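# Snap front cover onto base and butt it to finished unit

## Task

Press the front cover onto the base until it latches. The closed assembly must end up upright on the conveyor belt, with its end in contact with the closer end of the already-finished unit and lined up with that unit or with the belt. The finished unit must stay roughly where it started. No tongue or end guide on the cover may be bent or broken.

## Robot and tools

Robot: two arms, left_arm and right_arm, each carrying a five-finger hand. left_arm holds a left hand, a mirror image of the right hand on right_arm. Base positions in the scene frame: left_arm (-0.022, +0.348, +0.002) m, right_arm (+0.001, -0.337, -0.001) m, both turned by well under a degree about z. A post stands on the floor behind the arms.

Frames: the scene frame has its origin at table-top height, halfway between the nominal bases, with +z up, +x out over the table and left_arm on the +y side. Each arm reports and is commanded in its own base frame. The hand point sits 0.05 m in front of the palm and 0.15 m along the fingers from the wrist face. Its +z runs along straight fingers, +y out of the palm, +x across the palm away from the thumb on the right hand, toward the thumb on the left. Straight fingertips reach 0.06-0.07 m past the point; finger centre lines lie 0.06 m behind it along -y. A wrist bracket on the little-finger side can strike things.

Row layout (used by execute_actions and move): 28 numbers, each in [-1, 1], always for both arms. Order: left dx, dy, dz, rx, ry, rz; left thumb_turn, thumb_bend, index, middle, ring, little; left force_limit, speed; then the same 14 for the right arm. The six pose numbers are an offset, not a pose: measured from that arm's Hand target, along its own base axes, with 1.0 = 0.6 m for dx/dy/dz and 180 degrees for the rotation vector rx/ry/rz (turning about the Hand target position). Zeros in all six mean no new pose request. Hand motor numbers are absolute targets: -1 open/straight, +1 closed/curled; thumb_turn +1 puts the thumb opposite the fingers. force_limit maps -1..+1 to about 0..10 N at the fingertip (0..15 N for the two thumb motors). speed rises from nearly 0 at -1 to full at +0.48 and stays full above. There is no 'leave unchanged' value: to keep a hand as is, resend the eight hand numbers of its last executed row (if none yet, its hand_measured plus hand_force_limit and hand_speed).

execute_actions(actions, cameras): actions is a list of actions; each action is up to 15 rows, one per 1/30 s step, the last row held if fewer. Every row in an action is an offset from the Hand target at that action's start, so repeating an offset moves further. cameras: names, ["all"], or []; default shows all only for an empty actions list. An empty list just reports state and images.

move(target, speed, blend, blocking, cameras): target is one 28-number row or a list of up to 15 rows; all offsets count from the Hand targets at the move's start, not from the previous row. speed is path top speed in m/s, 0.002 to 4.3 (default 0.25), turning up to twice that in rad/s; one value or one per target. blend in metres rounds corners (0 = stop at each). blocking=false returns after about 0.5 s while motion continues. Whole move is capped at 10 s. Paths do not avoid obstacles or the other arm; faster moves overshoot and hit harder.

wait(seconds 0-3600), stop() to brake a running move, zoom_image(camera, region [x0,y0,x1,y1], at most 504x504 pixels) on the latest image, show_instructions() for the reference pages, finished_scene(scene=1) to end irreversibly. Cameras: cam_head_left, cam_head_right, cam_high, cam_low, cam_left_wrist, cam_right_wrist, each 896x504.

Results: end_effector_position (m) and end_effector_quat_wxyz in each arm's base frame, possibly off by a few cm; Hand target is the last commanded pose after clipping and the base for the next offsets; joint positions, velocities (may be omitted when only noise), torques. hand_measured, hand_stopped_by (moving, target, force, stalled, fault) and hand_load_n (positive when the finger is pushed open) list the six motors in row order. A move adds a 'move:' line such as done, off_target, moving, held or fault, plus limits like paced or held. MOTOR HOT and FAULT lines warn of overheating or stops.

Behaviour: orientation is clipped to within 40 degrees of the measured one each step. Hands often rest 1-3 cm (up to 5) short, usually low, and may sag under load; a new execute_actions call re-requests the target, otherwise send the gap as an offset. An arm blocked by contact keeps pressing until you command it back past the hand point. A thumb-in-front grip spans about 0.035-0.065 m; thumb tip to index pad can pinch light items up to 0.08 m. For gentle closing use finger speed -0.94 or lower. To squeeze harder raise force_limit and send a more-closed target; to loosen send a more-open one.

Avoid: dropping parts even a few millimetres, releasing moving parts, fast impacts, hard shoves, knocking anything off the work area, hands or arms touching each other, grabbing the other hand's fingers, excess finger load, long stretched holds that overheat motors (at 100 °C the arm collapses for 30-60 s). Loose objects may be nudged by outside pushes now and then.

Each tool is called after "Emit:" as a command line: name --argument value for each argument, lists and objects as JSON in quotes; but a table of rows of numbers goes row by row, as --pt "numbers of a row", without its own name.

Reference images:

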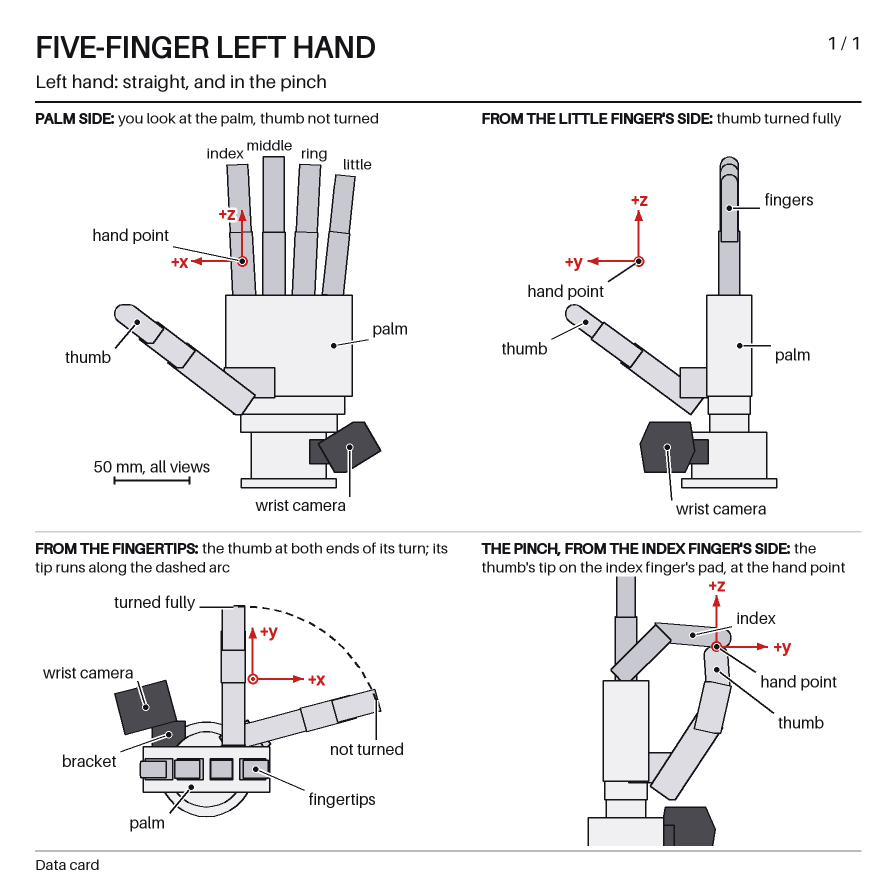

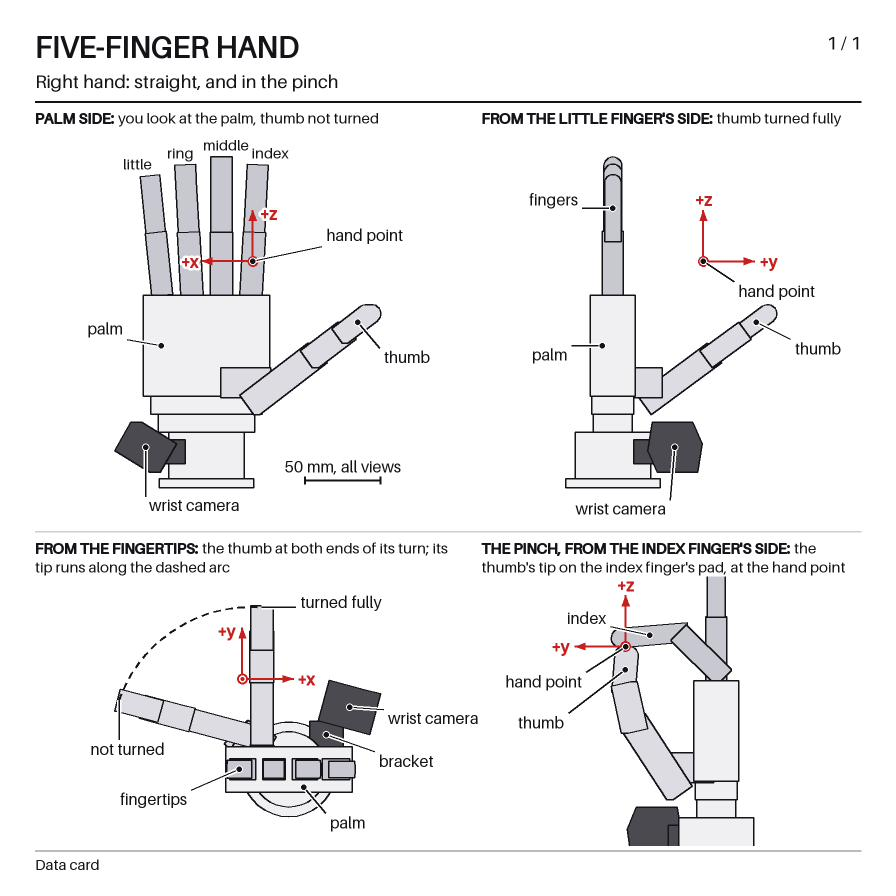

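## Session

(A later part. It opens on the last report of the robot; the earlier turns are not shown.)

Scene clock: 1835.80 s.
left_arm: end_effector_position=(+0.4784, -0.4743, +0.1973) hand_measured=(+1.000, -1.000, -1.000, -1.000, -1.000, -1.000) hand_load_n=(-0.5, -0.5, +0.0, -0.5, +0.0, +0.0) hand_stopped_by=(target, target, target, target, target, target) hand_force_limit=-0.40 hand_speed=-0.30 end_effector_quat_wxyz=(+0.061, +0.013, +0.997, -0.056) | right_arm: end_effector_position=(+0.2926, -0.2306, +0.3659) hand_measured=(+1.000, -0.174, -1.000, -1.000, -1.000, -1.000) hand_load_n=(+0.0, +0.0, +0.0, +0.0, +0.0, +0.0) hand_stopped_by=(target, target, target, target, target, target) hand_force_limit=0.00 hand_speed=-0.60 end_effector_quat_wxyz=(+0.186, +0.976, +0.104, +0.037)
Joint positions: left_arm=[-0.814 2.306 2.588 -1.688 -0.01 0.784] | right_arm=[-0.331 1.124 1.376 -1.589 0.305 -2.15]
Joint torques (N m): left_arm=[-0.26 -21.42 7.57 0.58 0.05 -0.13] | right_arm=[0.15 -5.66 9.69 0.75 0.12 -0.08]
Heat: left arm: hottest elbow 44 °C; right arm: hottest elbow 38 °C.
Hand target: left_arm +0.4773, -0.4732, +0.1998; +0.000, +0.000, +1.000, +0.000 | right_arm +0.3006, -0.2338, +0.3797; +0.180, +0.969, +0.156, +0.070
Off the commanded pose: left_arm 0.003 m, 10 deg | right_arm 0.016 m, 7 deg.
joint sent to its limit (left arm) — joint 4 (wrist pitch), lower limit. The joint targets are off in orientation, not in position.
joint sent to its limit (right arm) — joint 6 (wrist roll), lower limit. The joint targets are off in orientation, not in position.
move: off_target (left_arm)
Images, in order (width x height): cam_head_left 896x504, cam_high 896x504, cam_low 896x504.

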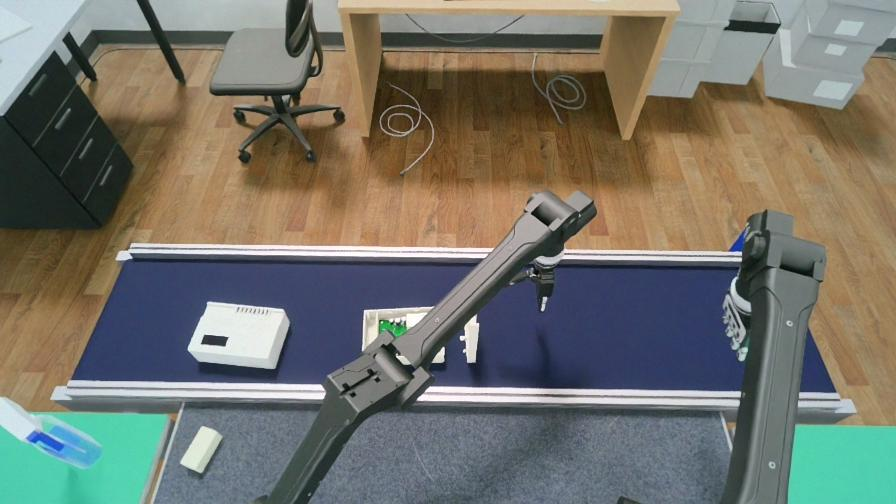

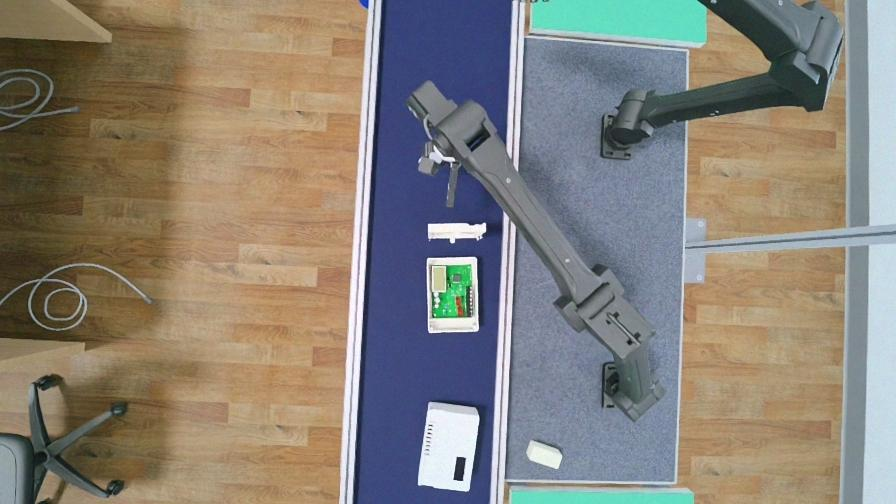

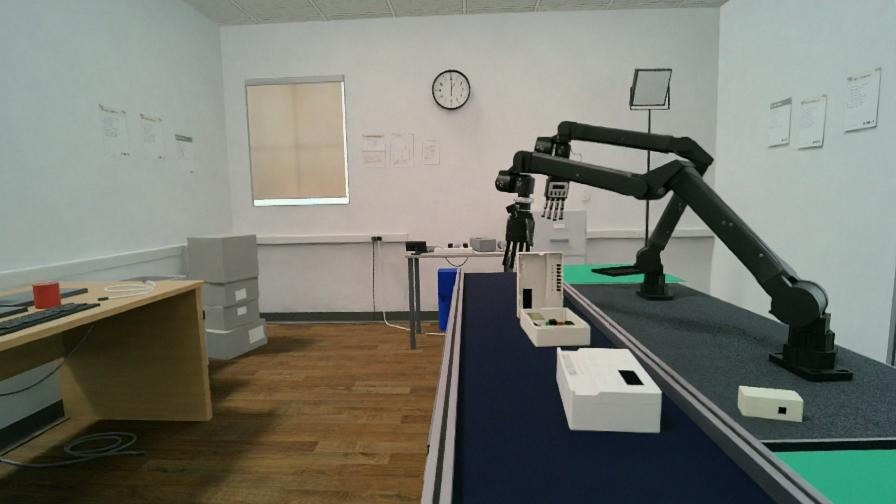

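Emit:
move --pt "0.0 0.167 0.015 0 0 0 1 -1 -1 -1 -1 -1 -0.4 -0.3 0 0 0 0 0 0 1 -0.17 -1 -1 -1 -1 0.0 -0.6" --speed '[0.1]' --cameras '["cam_high","cam_low","cam_head_left","cam_left_wrist"]'

Emit:
zoom_image --camera "cam_low" --region '[490, 210, 590, 320]'

Emit:
zoom_image --camera "cam_high" --region '[400, 180, 510, 290]'

Scene clock: 1851.73 s.
left_arm: end_effector_position=(+0.4781, -0.3774, +0.1969) hand_measured=(+1.000, -1.000, -1.000, -1.000, -1.000, -1.000) hand_load_n=(-0.5, +0.0, +0.0, +0.0, +0.0, +0.0) hand_stopped_by=(target, target, target, target, target, target) hand_force_limit=-0.40 hand_speed=-0.30 end_effector_quat_wxyz=(+0.012, -0.006, +1.000, -0.009) | right_arm: end_effector_position=(+0.2926, -0.2306, +0.3659) hand_measured=(+1.000, -0.174, -1.000, -1.000, -1.000, -1.000) hand_load_n=(+0.0, +0.0, +0.0, +0.0, +0.0, +0.0) hand_stopped_by=(target, target, target, target, target, target) hand_force_limit=0.00 hand_speed=-0.60 end_effector_quat_wxyz=(+0.186, +0.976, +0.104, +0.037)
Joint positions: left_arm=[-0.709 2.148 2.296 -1.688 -0.002 0.851] | right_arm=[-0.331 1.124 1.376 -1.589 0.305 -2.15]
Joint torques (N m): left_arm=[-0.09 -21.6 7.15 0.29 -0.07 0.13] | right_arm=[0.15 -5.66 9.69 0.75 0.12 -0.08]
Heat: left arm: hottest elbow 41 °C; right arm: hottest elbow 38 °C.
Hand target: left_arm +0.4773, -0.3730, +0.2087; +0.000, +0.000, +1.000, +0.000 | right_arm +0.3006, -0.2338, +0.3797; +0.180, +0.969, +0.156, +0.070
Off the commanded pose: left_arm 0.013 m, 2 deg | right_arm 0.016 m, 7 deg.
joint sent to its limit (left arm) — joint 4 (wrist pitch), lower limit. The joint targets still meet the commanded pose.
joint sent to its limit (right arm) — joint 6 (wrist roll), lower limit. The joint targets are off in orientation, not in position.
move: off_target (left_arm)
Images, in order (width x height): cam_head_left 896x504, cam_high 896x504, cam_low 896x504, cam_left_wrist 896x504.

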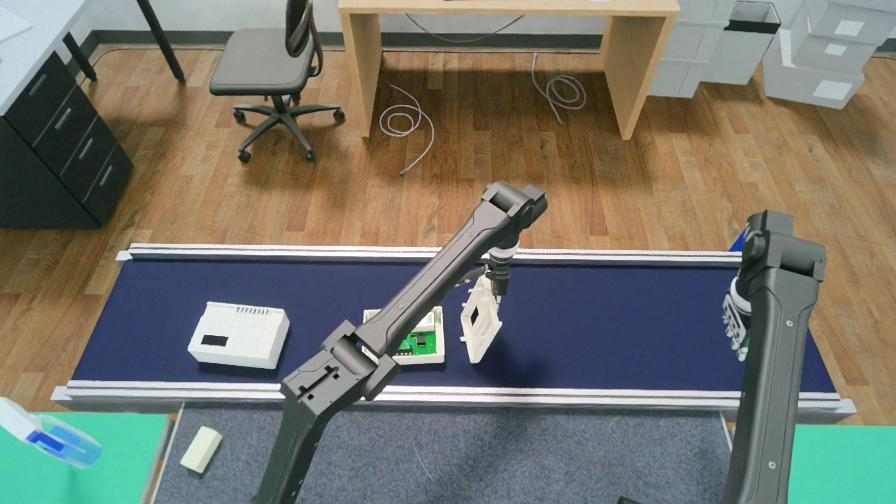

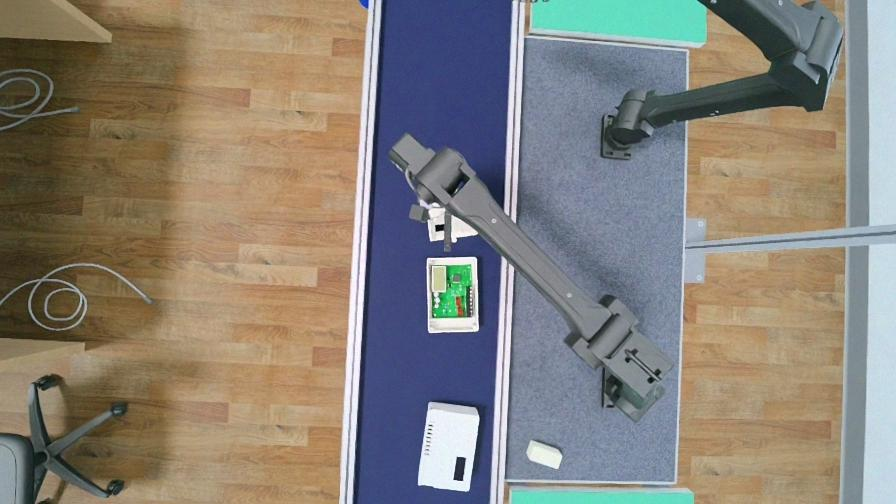

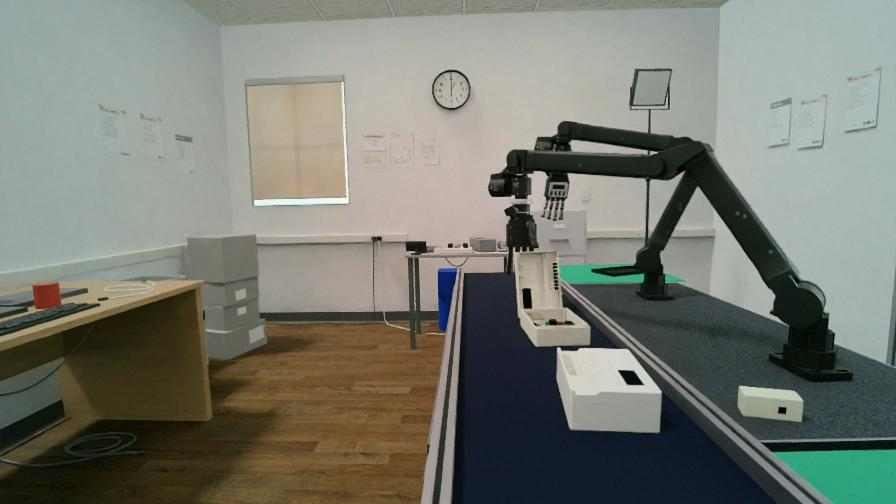

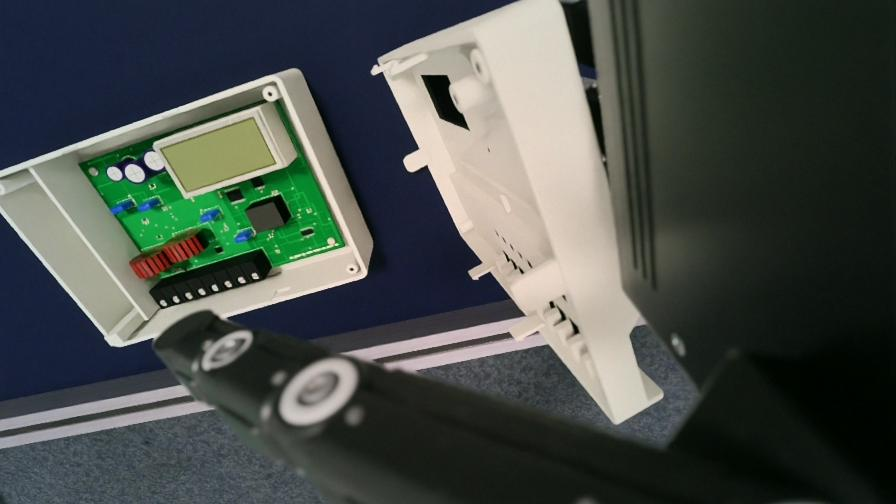

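Scaled by 4.582 from the camera's image (finer frame: 1280x720).

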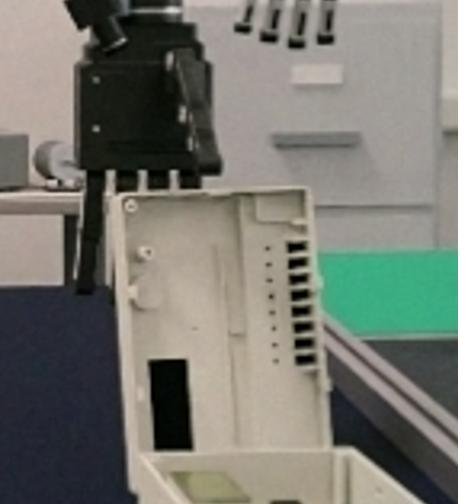

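Scaled by 4.582 from the camera's image (finer frame: 1280x720).

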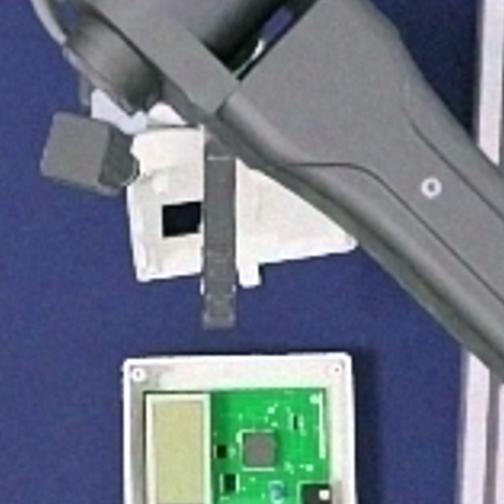

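Emit:
move --pt "0.0 0.0 0.0 0 0 0 1 0.1 -1 -1 -1 -1 -0.4 -0.75 0 0 0 0 0 0 1 -0.17 -1 -1 -1 -1 0.0 -0.6" --speed '[0.1]' --cameras '["cam_high","cam_low","cam_head_left","cam_left_wrist"]'

Emit:
zoom_image --camera "cam_low" --region '[490, 210, 590, 320]'

Emit:
zoom_image --camera "cam_head_left" --region '[420, 240, 540, 380]'

Scene clock: 1870.37 s.
left_arm: end_effector_position=(+0.4781, -0.3774, +0.1969) hand_measured=(+1.000, +0.100, -1.000, -1.000, -1.000, -1.000) hand_load_n=(+0.0, +0.0, +0.0, +0.0, +0.0, +0.0) hand_stopped_by=(target, target, target, target, target, target) hand_force_limit=-0.40 hand_speed=-0.75 end_effector_quat_wxyz=(+0.012, -0.005, +1.000, -0.009) | right_arm: end_effector_position=(+0.2926, -0.2306, +0.3659) hand_measured=(+1.000, -0.174, -1.000, -1.000, -1.000, -1.000) hand_load_n=(+0.0, +0.0, +0.0, +0.0, +0.0, +0.0) hand_stopped_by=(target, target, target, target, target, target) hand_force_limit=0.00 hand_speed=-0.60 end_effector_quat_wxyz=(+0.186, +0.976, +0.104, +0.037)
Joint positions: left_arm=[-0.709 2.148 2.296 -1.688 -0.002 0.851] | right_arm=[-0.331 1.124 1.376 -1.589 0.305 -2.15]
Joint torques (N m): left_arm=[0.15 -21.19 7.19 0.27 -0.05 0.14] | right_arm=[0.15 -5.66 9.69 0.75 0.12 -0.08]
Heat: left arm: hottest elbow 39 °C; right arm: hottest elbow 38 °C.
Hand target: left_arm +0.4773, -0.3730, +0.2087; +0.000, +0.000, +1.000, +0.000 | right_arm +0.3006, -0.2338, +0.3797; +0.180, +0.969, +0.156, +0.070
Off the commanded pose: left_arm 0.013 m, 2 deg | right_arm 0.016 m, 7 deg.
joint sent to its limit (left arm) — joint 4 (wrist pitch), lower limit. The joint targets still meet the commanded pose.
joint sent to its limit (right arm) — joint 6 (wrist roll), lower limit. The joint targets are off in orientation, not in position.
move: done
Images, in order (width x height): cam_head_left 896x504, cam_high 896x504, cam_low 896x504, cam_left_wrist 896x504.

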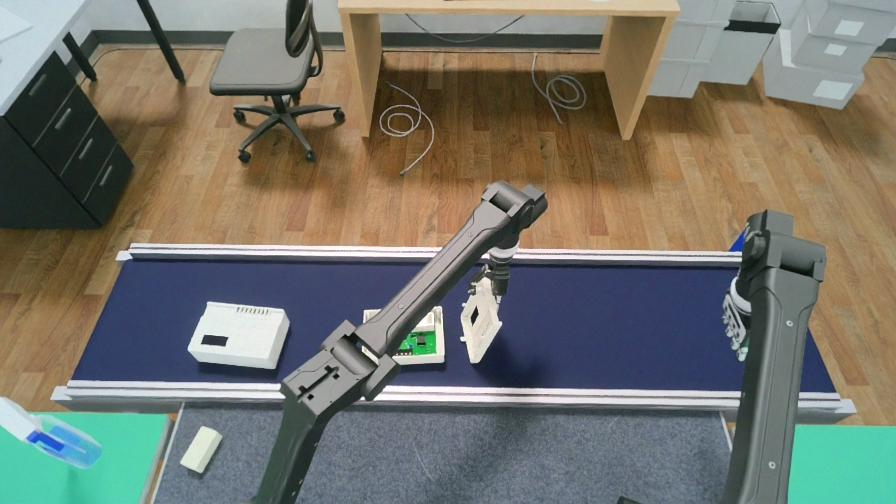

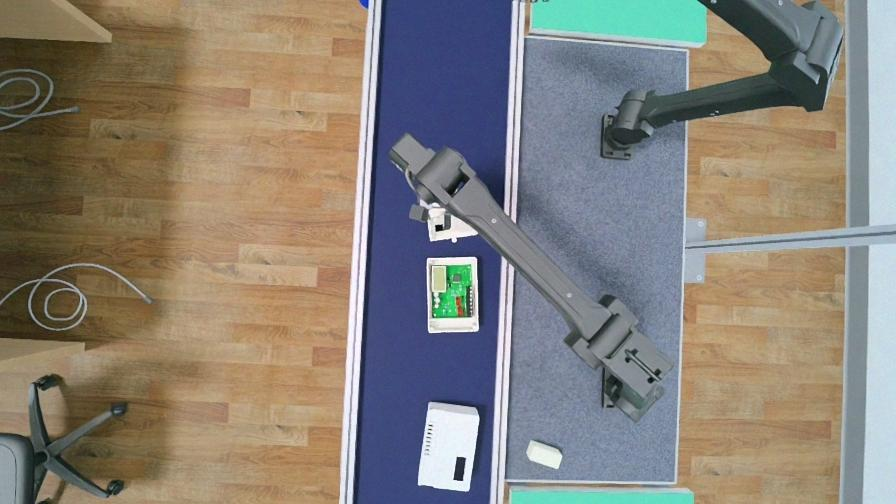

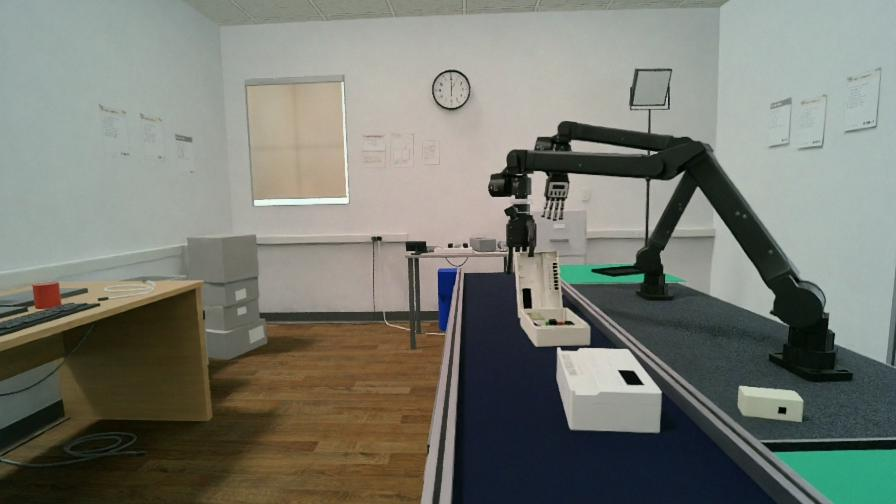

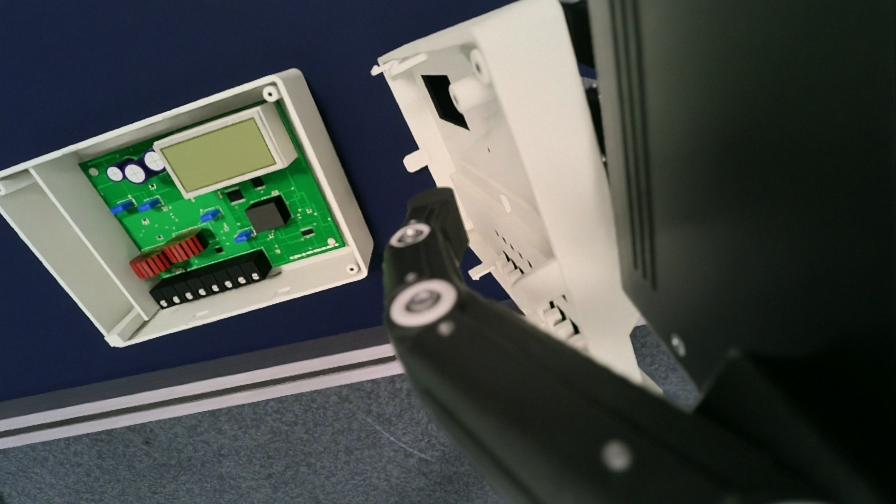

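Scaled by 4.582 from the camera's image (finer frame: 1280x720).

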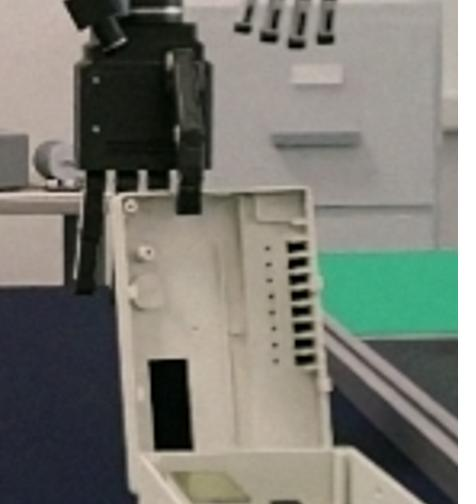

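Scaled by 3.600 from the camera's image (finer frame: 1280x720).

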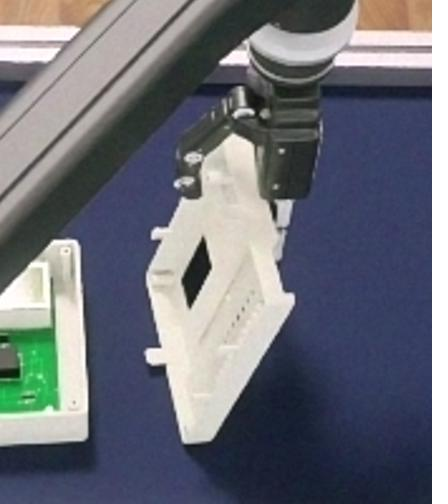

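Emit:
move --pt "0.0 0.0 0.0 0 0 0 1 0.95 -1 -1 -1 -1 -0.4 -0.88 0 0 0 0 0 0 1 -0.17 -1 -1 -1 -1 0.0 -0.6" --speed '[0.1]' --cameras '["cam_low","cam_head_left","cam_left_wrist"]'

Emit:
zoom_image --camera "cam_low" --region '[490, 210, 590, 320]'

Emit:
zoom_image --camera "cam_head_left" --region '[420, 240, 540, 380]'

Scene clock: 1876.63 s.
left_arm: end_effector_position=(+0.4781, -0.3774, +0.1969) hand_measured=(+1.000, +0.574, -1.000, -1.000, -1.000, -1.000) hand_load_n=(+0.5, +5.0, +0.0, +0.0, +0.0, +0.0) hand_stopped_by=(target, force, target, target, target, target) hand_force_limit=-0.40 hand_speed=-0.88 end_effector_quat_wxyz=(+0.012, -0.005, +1.000, -0.009) | right_arm: end_effector_position=(+0.2926, -0.2306, +0.3659) hand_measured=(+1.000, -0.174, -1.000, -1.000, -1.000, -1.000) hand_load_n=(+0.0, +0.0, +0.0, -0.5, +0.0, +0.0) hand_stopped_by=(target, target, target, target, target, target) hand_force_limit=0.00 hand_speed=-0.60 end_effector_quat_wxyz=(+0.186, +0.976, +0.104, +0.037)
Joint positions: left_arm=[-0.709 2.148 2.296 -1.688 -0.002 0.851] | right_arm=[-0.331 1.124 1.376 -1.589 0.305 -2.15]
Joint torques (N m): left_arm=[0.26 -21.36 7.23 0.27 -0.04 0.13] | right_arm=[0.15 -5.66 9.69 0.73 0.12 -0.08]
Heat: left arm: hottest elbow 39 °C; right arm: hottest elbow 38 °C.
Hand target: left_arm +0.4773, -0.3730, +0.2087; +0.000, +0.000, +1.000, +0.000 | right_arm +0.3006, -0.2338, +0.3797; +0.180, +0.969, +0.156, +0.070
Off the commanded pose: left_arm 0.013 m, 2 deg | right_arm 0.016 m, 7 deg.
joint sent to its limit (left arm) — joint 4 (wrist pitch), lower limit. The joint targets still meet the commanded pose.
joint sent to its limit (right arm) — joint 6 (wrist roll), lower limit. The joint targets are off in orientation, not in position.
move: done
Images, in order (width x height): cam_head_left 896x504, cam_low 896x504, cam_left_wrist 896x504.

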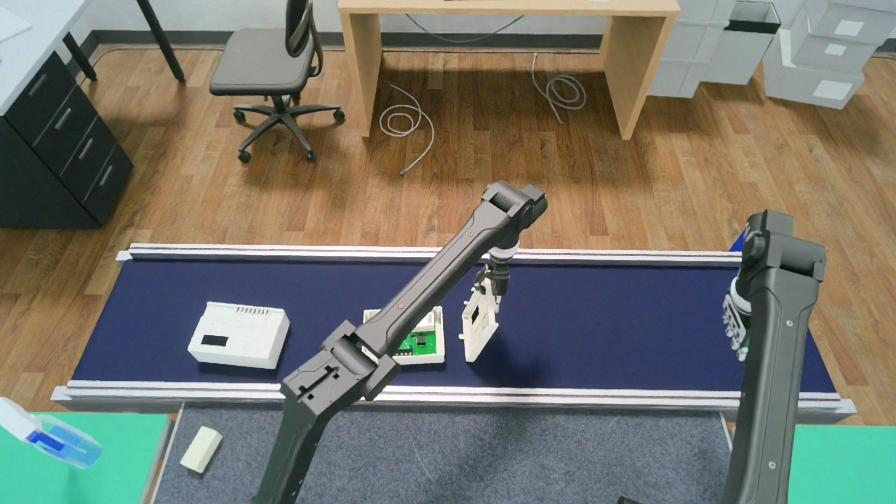

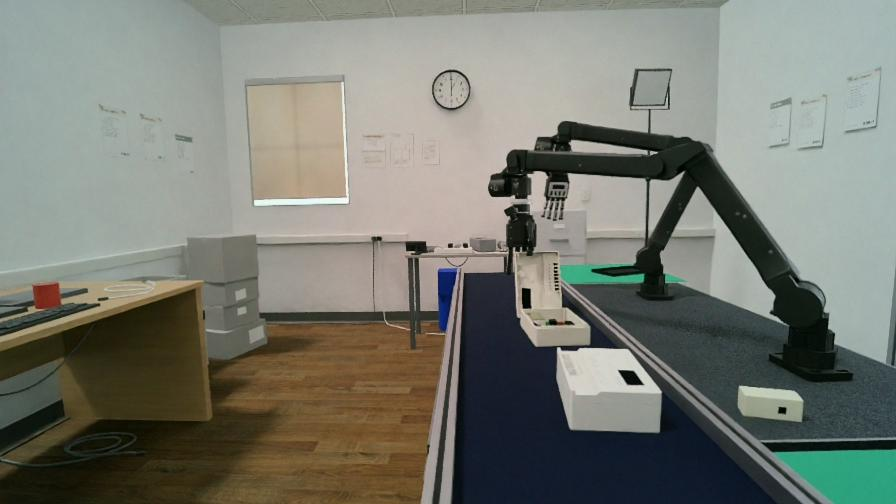

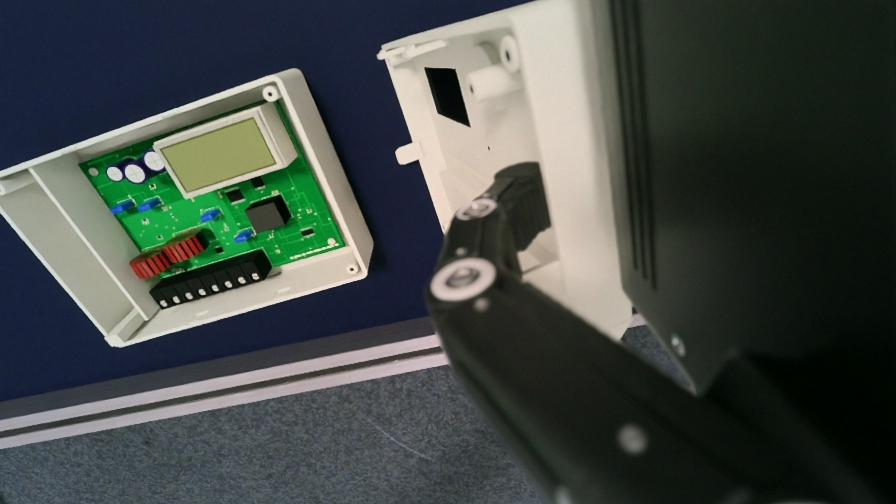

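Scaled by 4.582 from the camera's image (finer frame: 1280x720).

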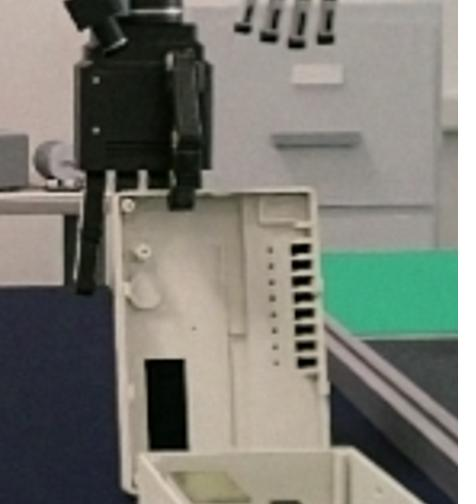

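Scaled by 3.600 from the camera's image (finer frame: 1280x720).

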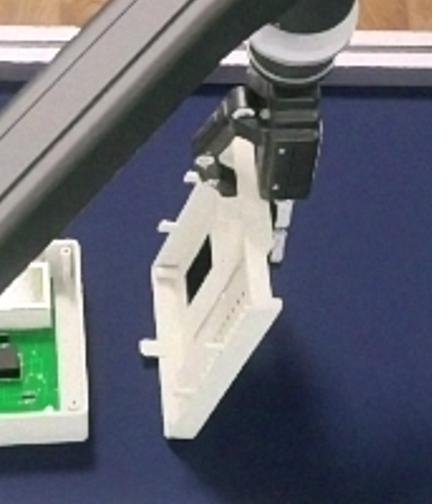

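Emit:
move --pt "0.0 0.0 0.13 -0.05 0 0 1 0.95 -1 -1 -1 -1 -0.4 -0.88 0 0 0 0 0 0 1 -0.17 -1 -1 -1 -1 0.0 -0.6" --speed '[0.08]' --cameras '["cam_high","cam_low","cam_head_left","cam_left_wrist"]'

Emit:
zoom_image --camera "cam_low" --region '[480, 200, 600, 350]'

Emit:
zoom_image --camera "cam_head_left" --region '[420, 240, 540, 380]'

Scene clock: 1882.80 s.
left_arm: end_effector_position=(+0.4709, -0.3729, +0.2537) hand_measured=(+1.000, +0.574, -1.000, -1.000, -1.000, -1.000) hand_load_n=(+0.5, +5.0, +0.0, +0.0, +0.0, +0.0) hand_stopped_by=(target, force, target, target, target, target) hand_force_limit=-0.40 hand_speed=-0.88 end_effector_quat_wxyz=(+0.014, -0.007, +0.996, -0.087) | right_arm: end_effector_position=(+0.2926, -0.2306, +0.3659) hand_measured=(+1.000, -0.174, -1.000, -1.000, -1.000, -1.000) hand_load_n=(+0.0, +0.0, +0.0, +0.0, +0.0, +0.0) hand_stopped_by=(target, target, target, target, target, target) hand_force_limit=0.00 hand_speed=-0.60 end_effector_quat_wxyz=(+0.186, +0.976, +0.104, +0.037)
Joint positions: left_arm=[-0.675 2.05 2.3 -1.688 0.116 0.873] | right_arm=[-0.331 1.124 1.376 -1.589 0.305 -2.15]
Joint torques (N m): left_arm=[0.15 -20.6 11.1 0.55 0.17 0.15] | right_arm=[0.15 -5.66 9.69 0.75 0.12 -0.08]
Heat: left arm: hottest elbow 39 °C; right arm: hottest elbow 38 °C.
Hand target: left_arm +0.4773, -0.3730, +0.2867; +0.000, +0.000, +0.997, -0.079 | right_arm +0.3006, -0.2338, +0.3797; +0.180, +0.969, +0.156, +0.070
Off the commanded pose: left_arm 0.034 m, 2 deg | right_arm 0.016 m, 7 deg.
joint sent to its limit (left arm) — joint 4 (wrist pitch), lower limit. The joint targets are off in orientation, not in position.
joint sent to its limit (right arm) — joint 6 (wrist roll), lower limit. The joint targets are off in orientation, not in position.
move: off_target (left_arm)
Images, in order (width x height): cam_head_left 896x504, cam_high 896x504, cam_low 896x504, cam_left_wrist 896x504.

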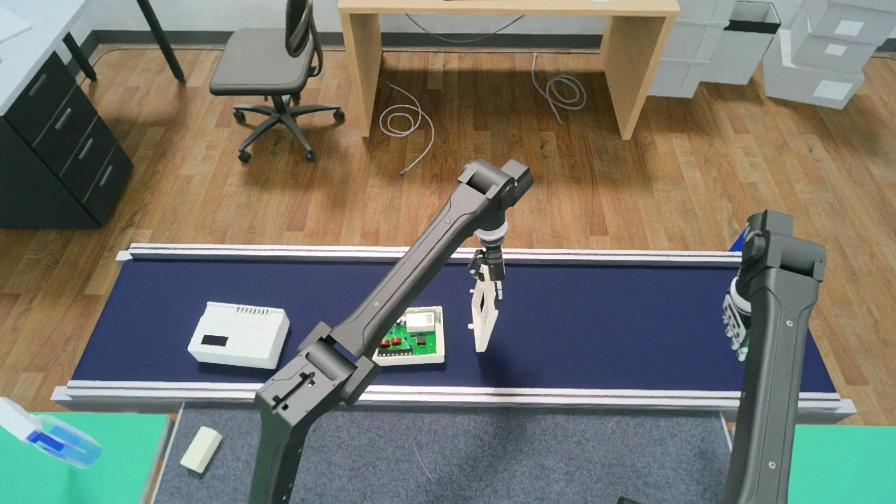

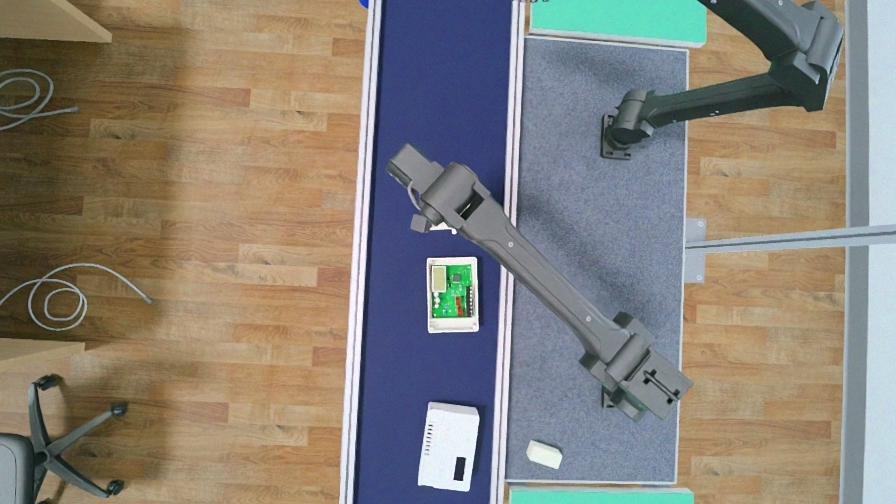

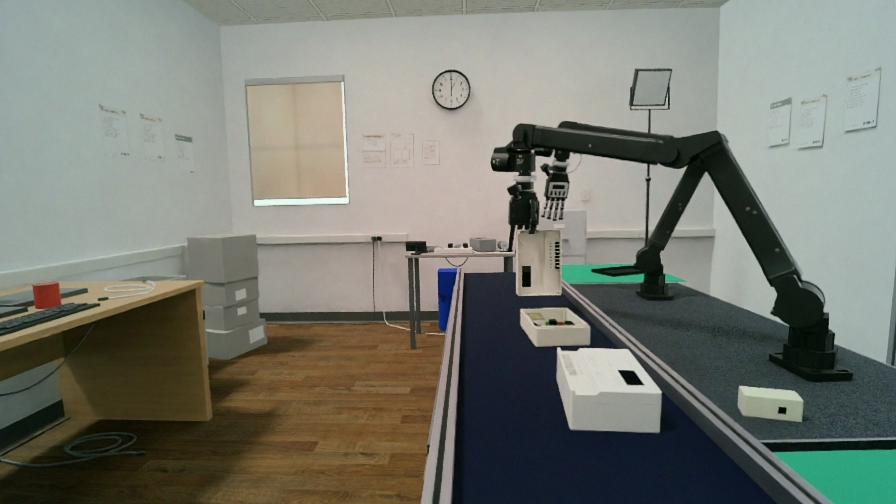

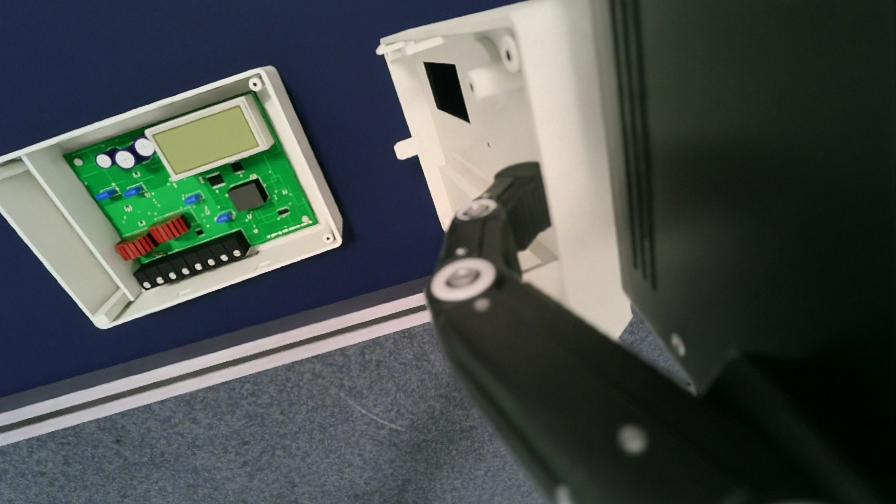

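Scaled by 3.360 from the camera's image (finer frame: 1280x720).

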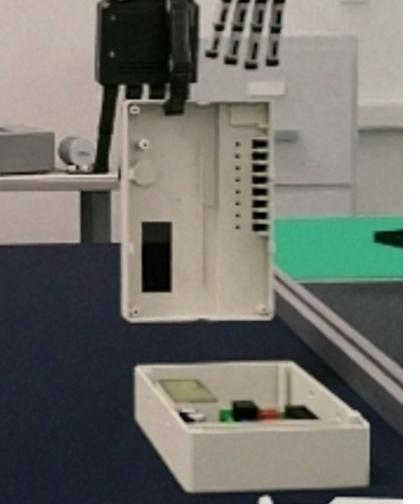

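Scaled by 3.600 from the camera's image (finer frame: 1280x720).

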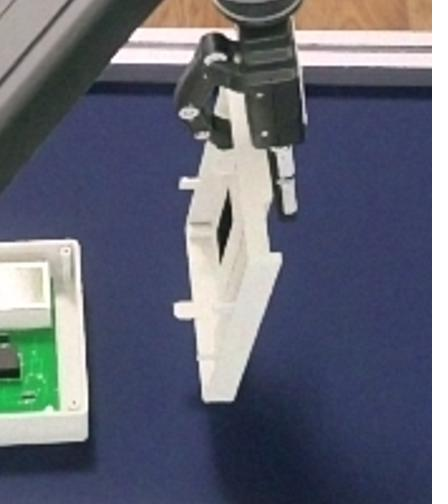

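Emit:
zoom_image --camera "cam_high" --region '[400, 200, 500, 290]'

Emit:
zoom_image --camera "cam_low" --region '[505, 220, 605, 330]'

Scaled by 5.040 from the camera's image (finer frame: 1280x720).

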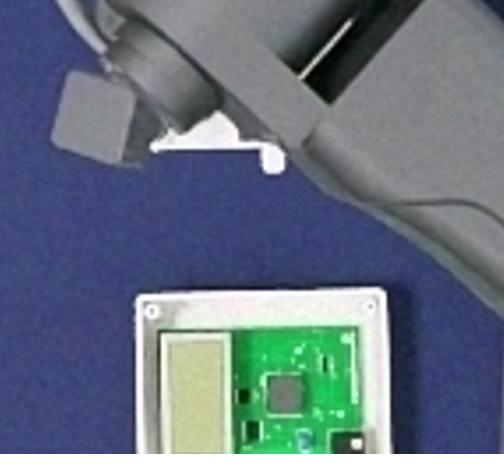

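Scaled by 4.582 from the camera's image (finer frame: 1280x720).

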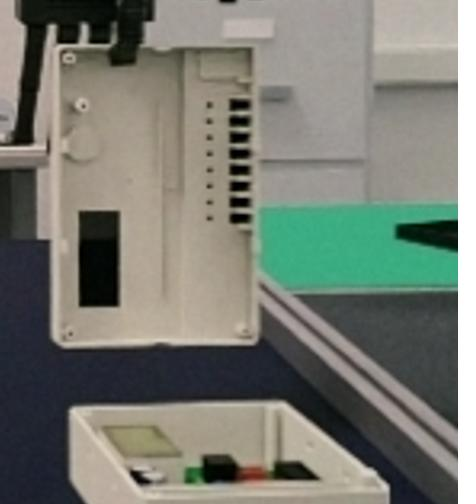

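Emit:
zoom_image --camera "cam_low" --region '[510, 290, 600, 350]'

Emit:
zoom_image --camera "cam_low" --region '[505, 220, 575, 300]'

Scaled by 5.600 from the camera's image (finer frame: 1280x720).

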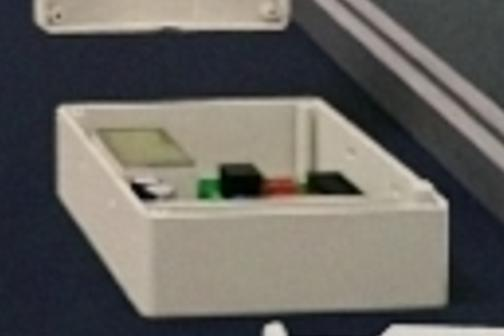

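Scaled by 6.300 from the camera's image (finer frame: 1280x720).

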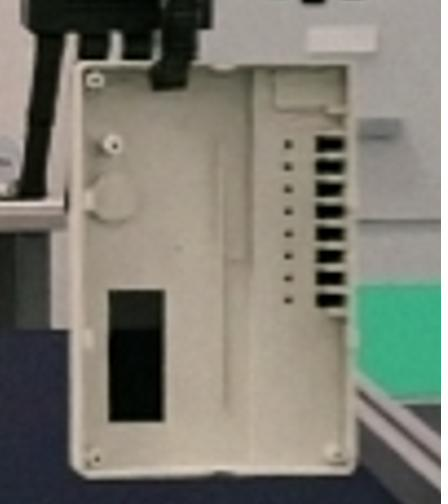

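Emit:
zoom_image --camera "cam_left_wrist" --region '[240, 20, 500, 260]'

Scaled by 1.938 from the camera's image (finer frame: 1280x720).

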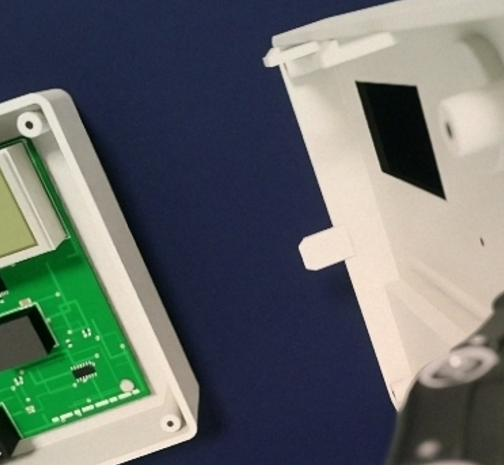

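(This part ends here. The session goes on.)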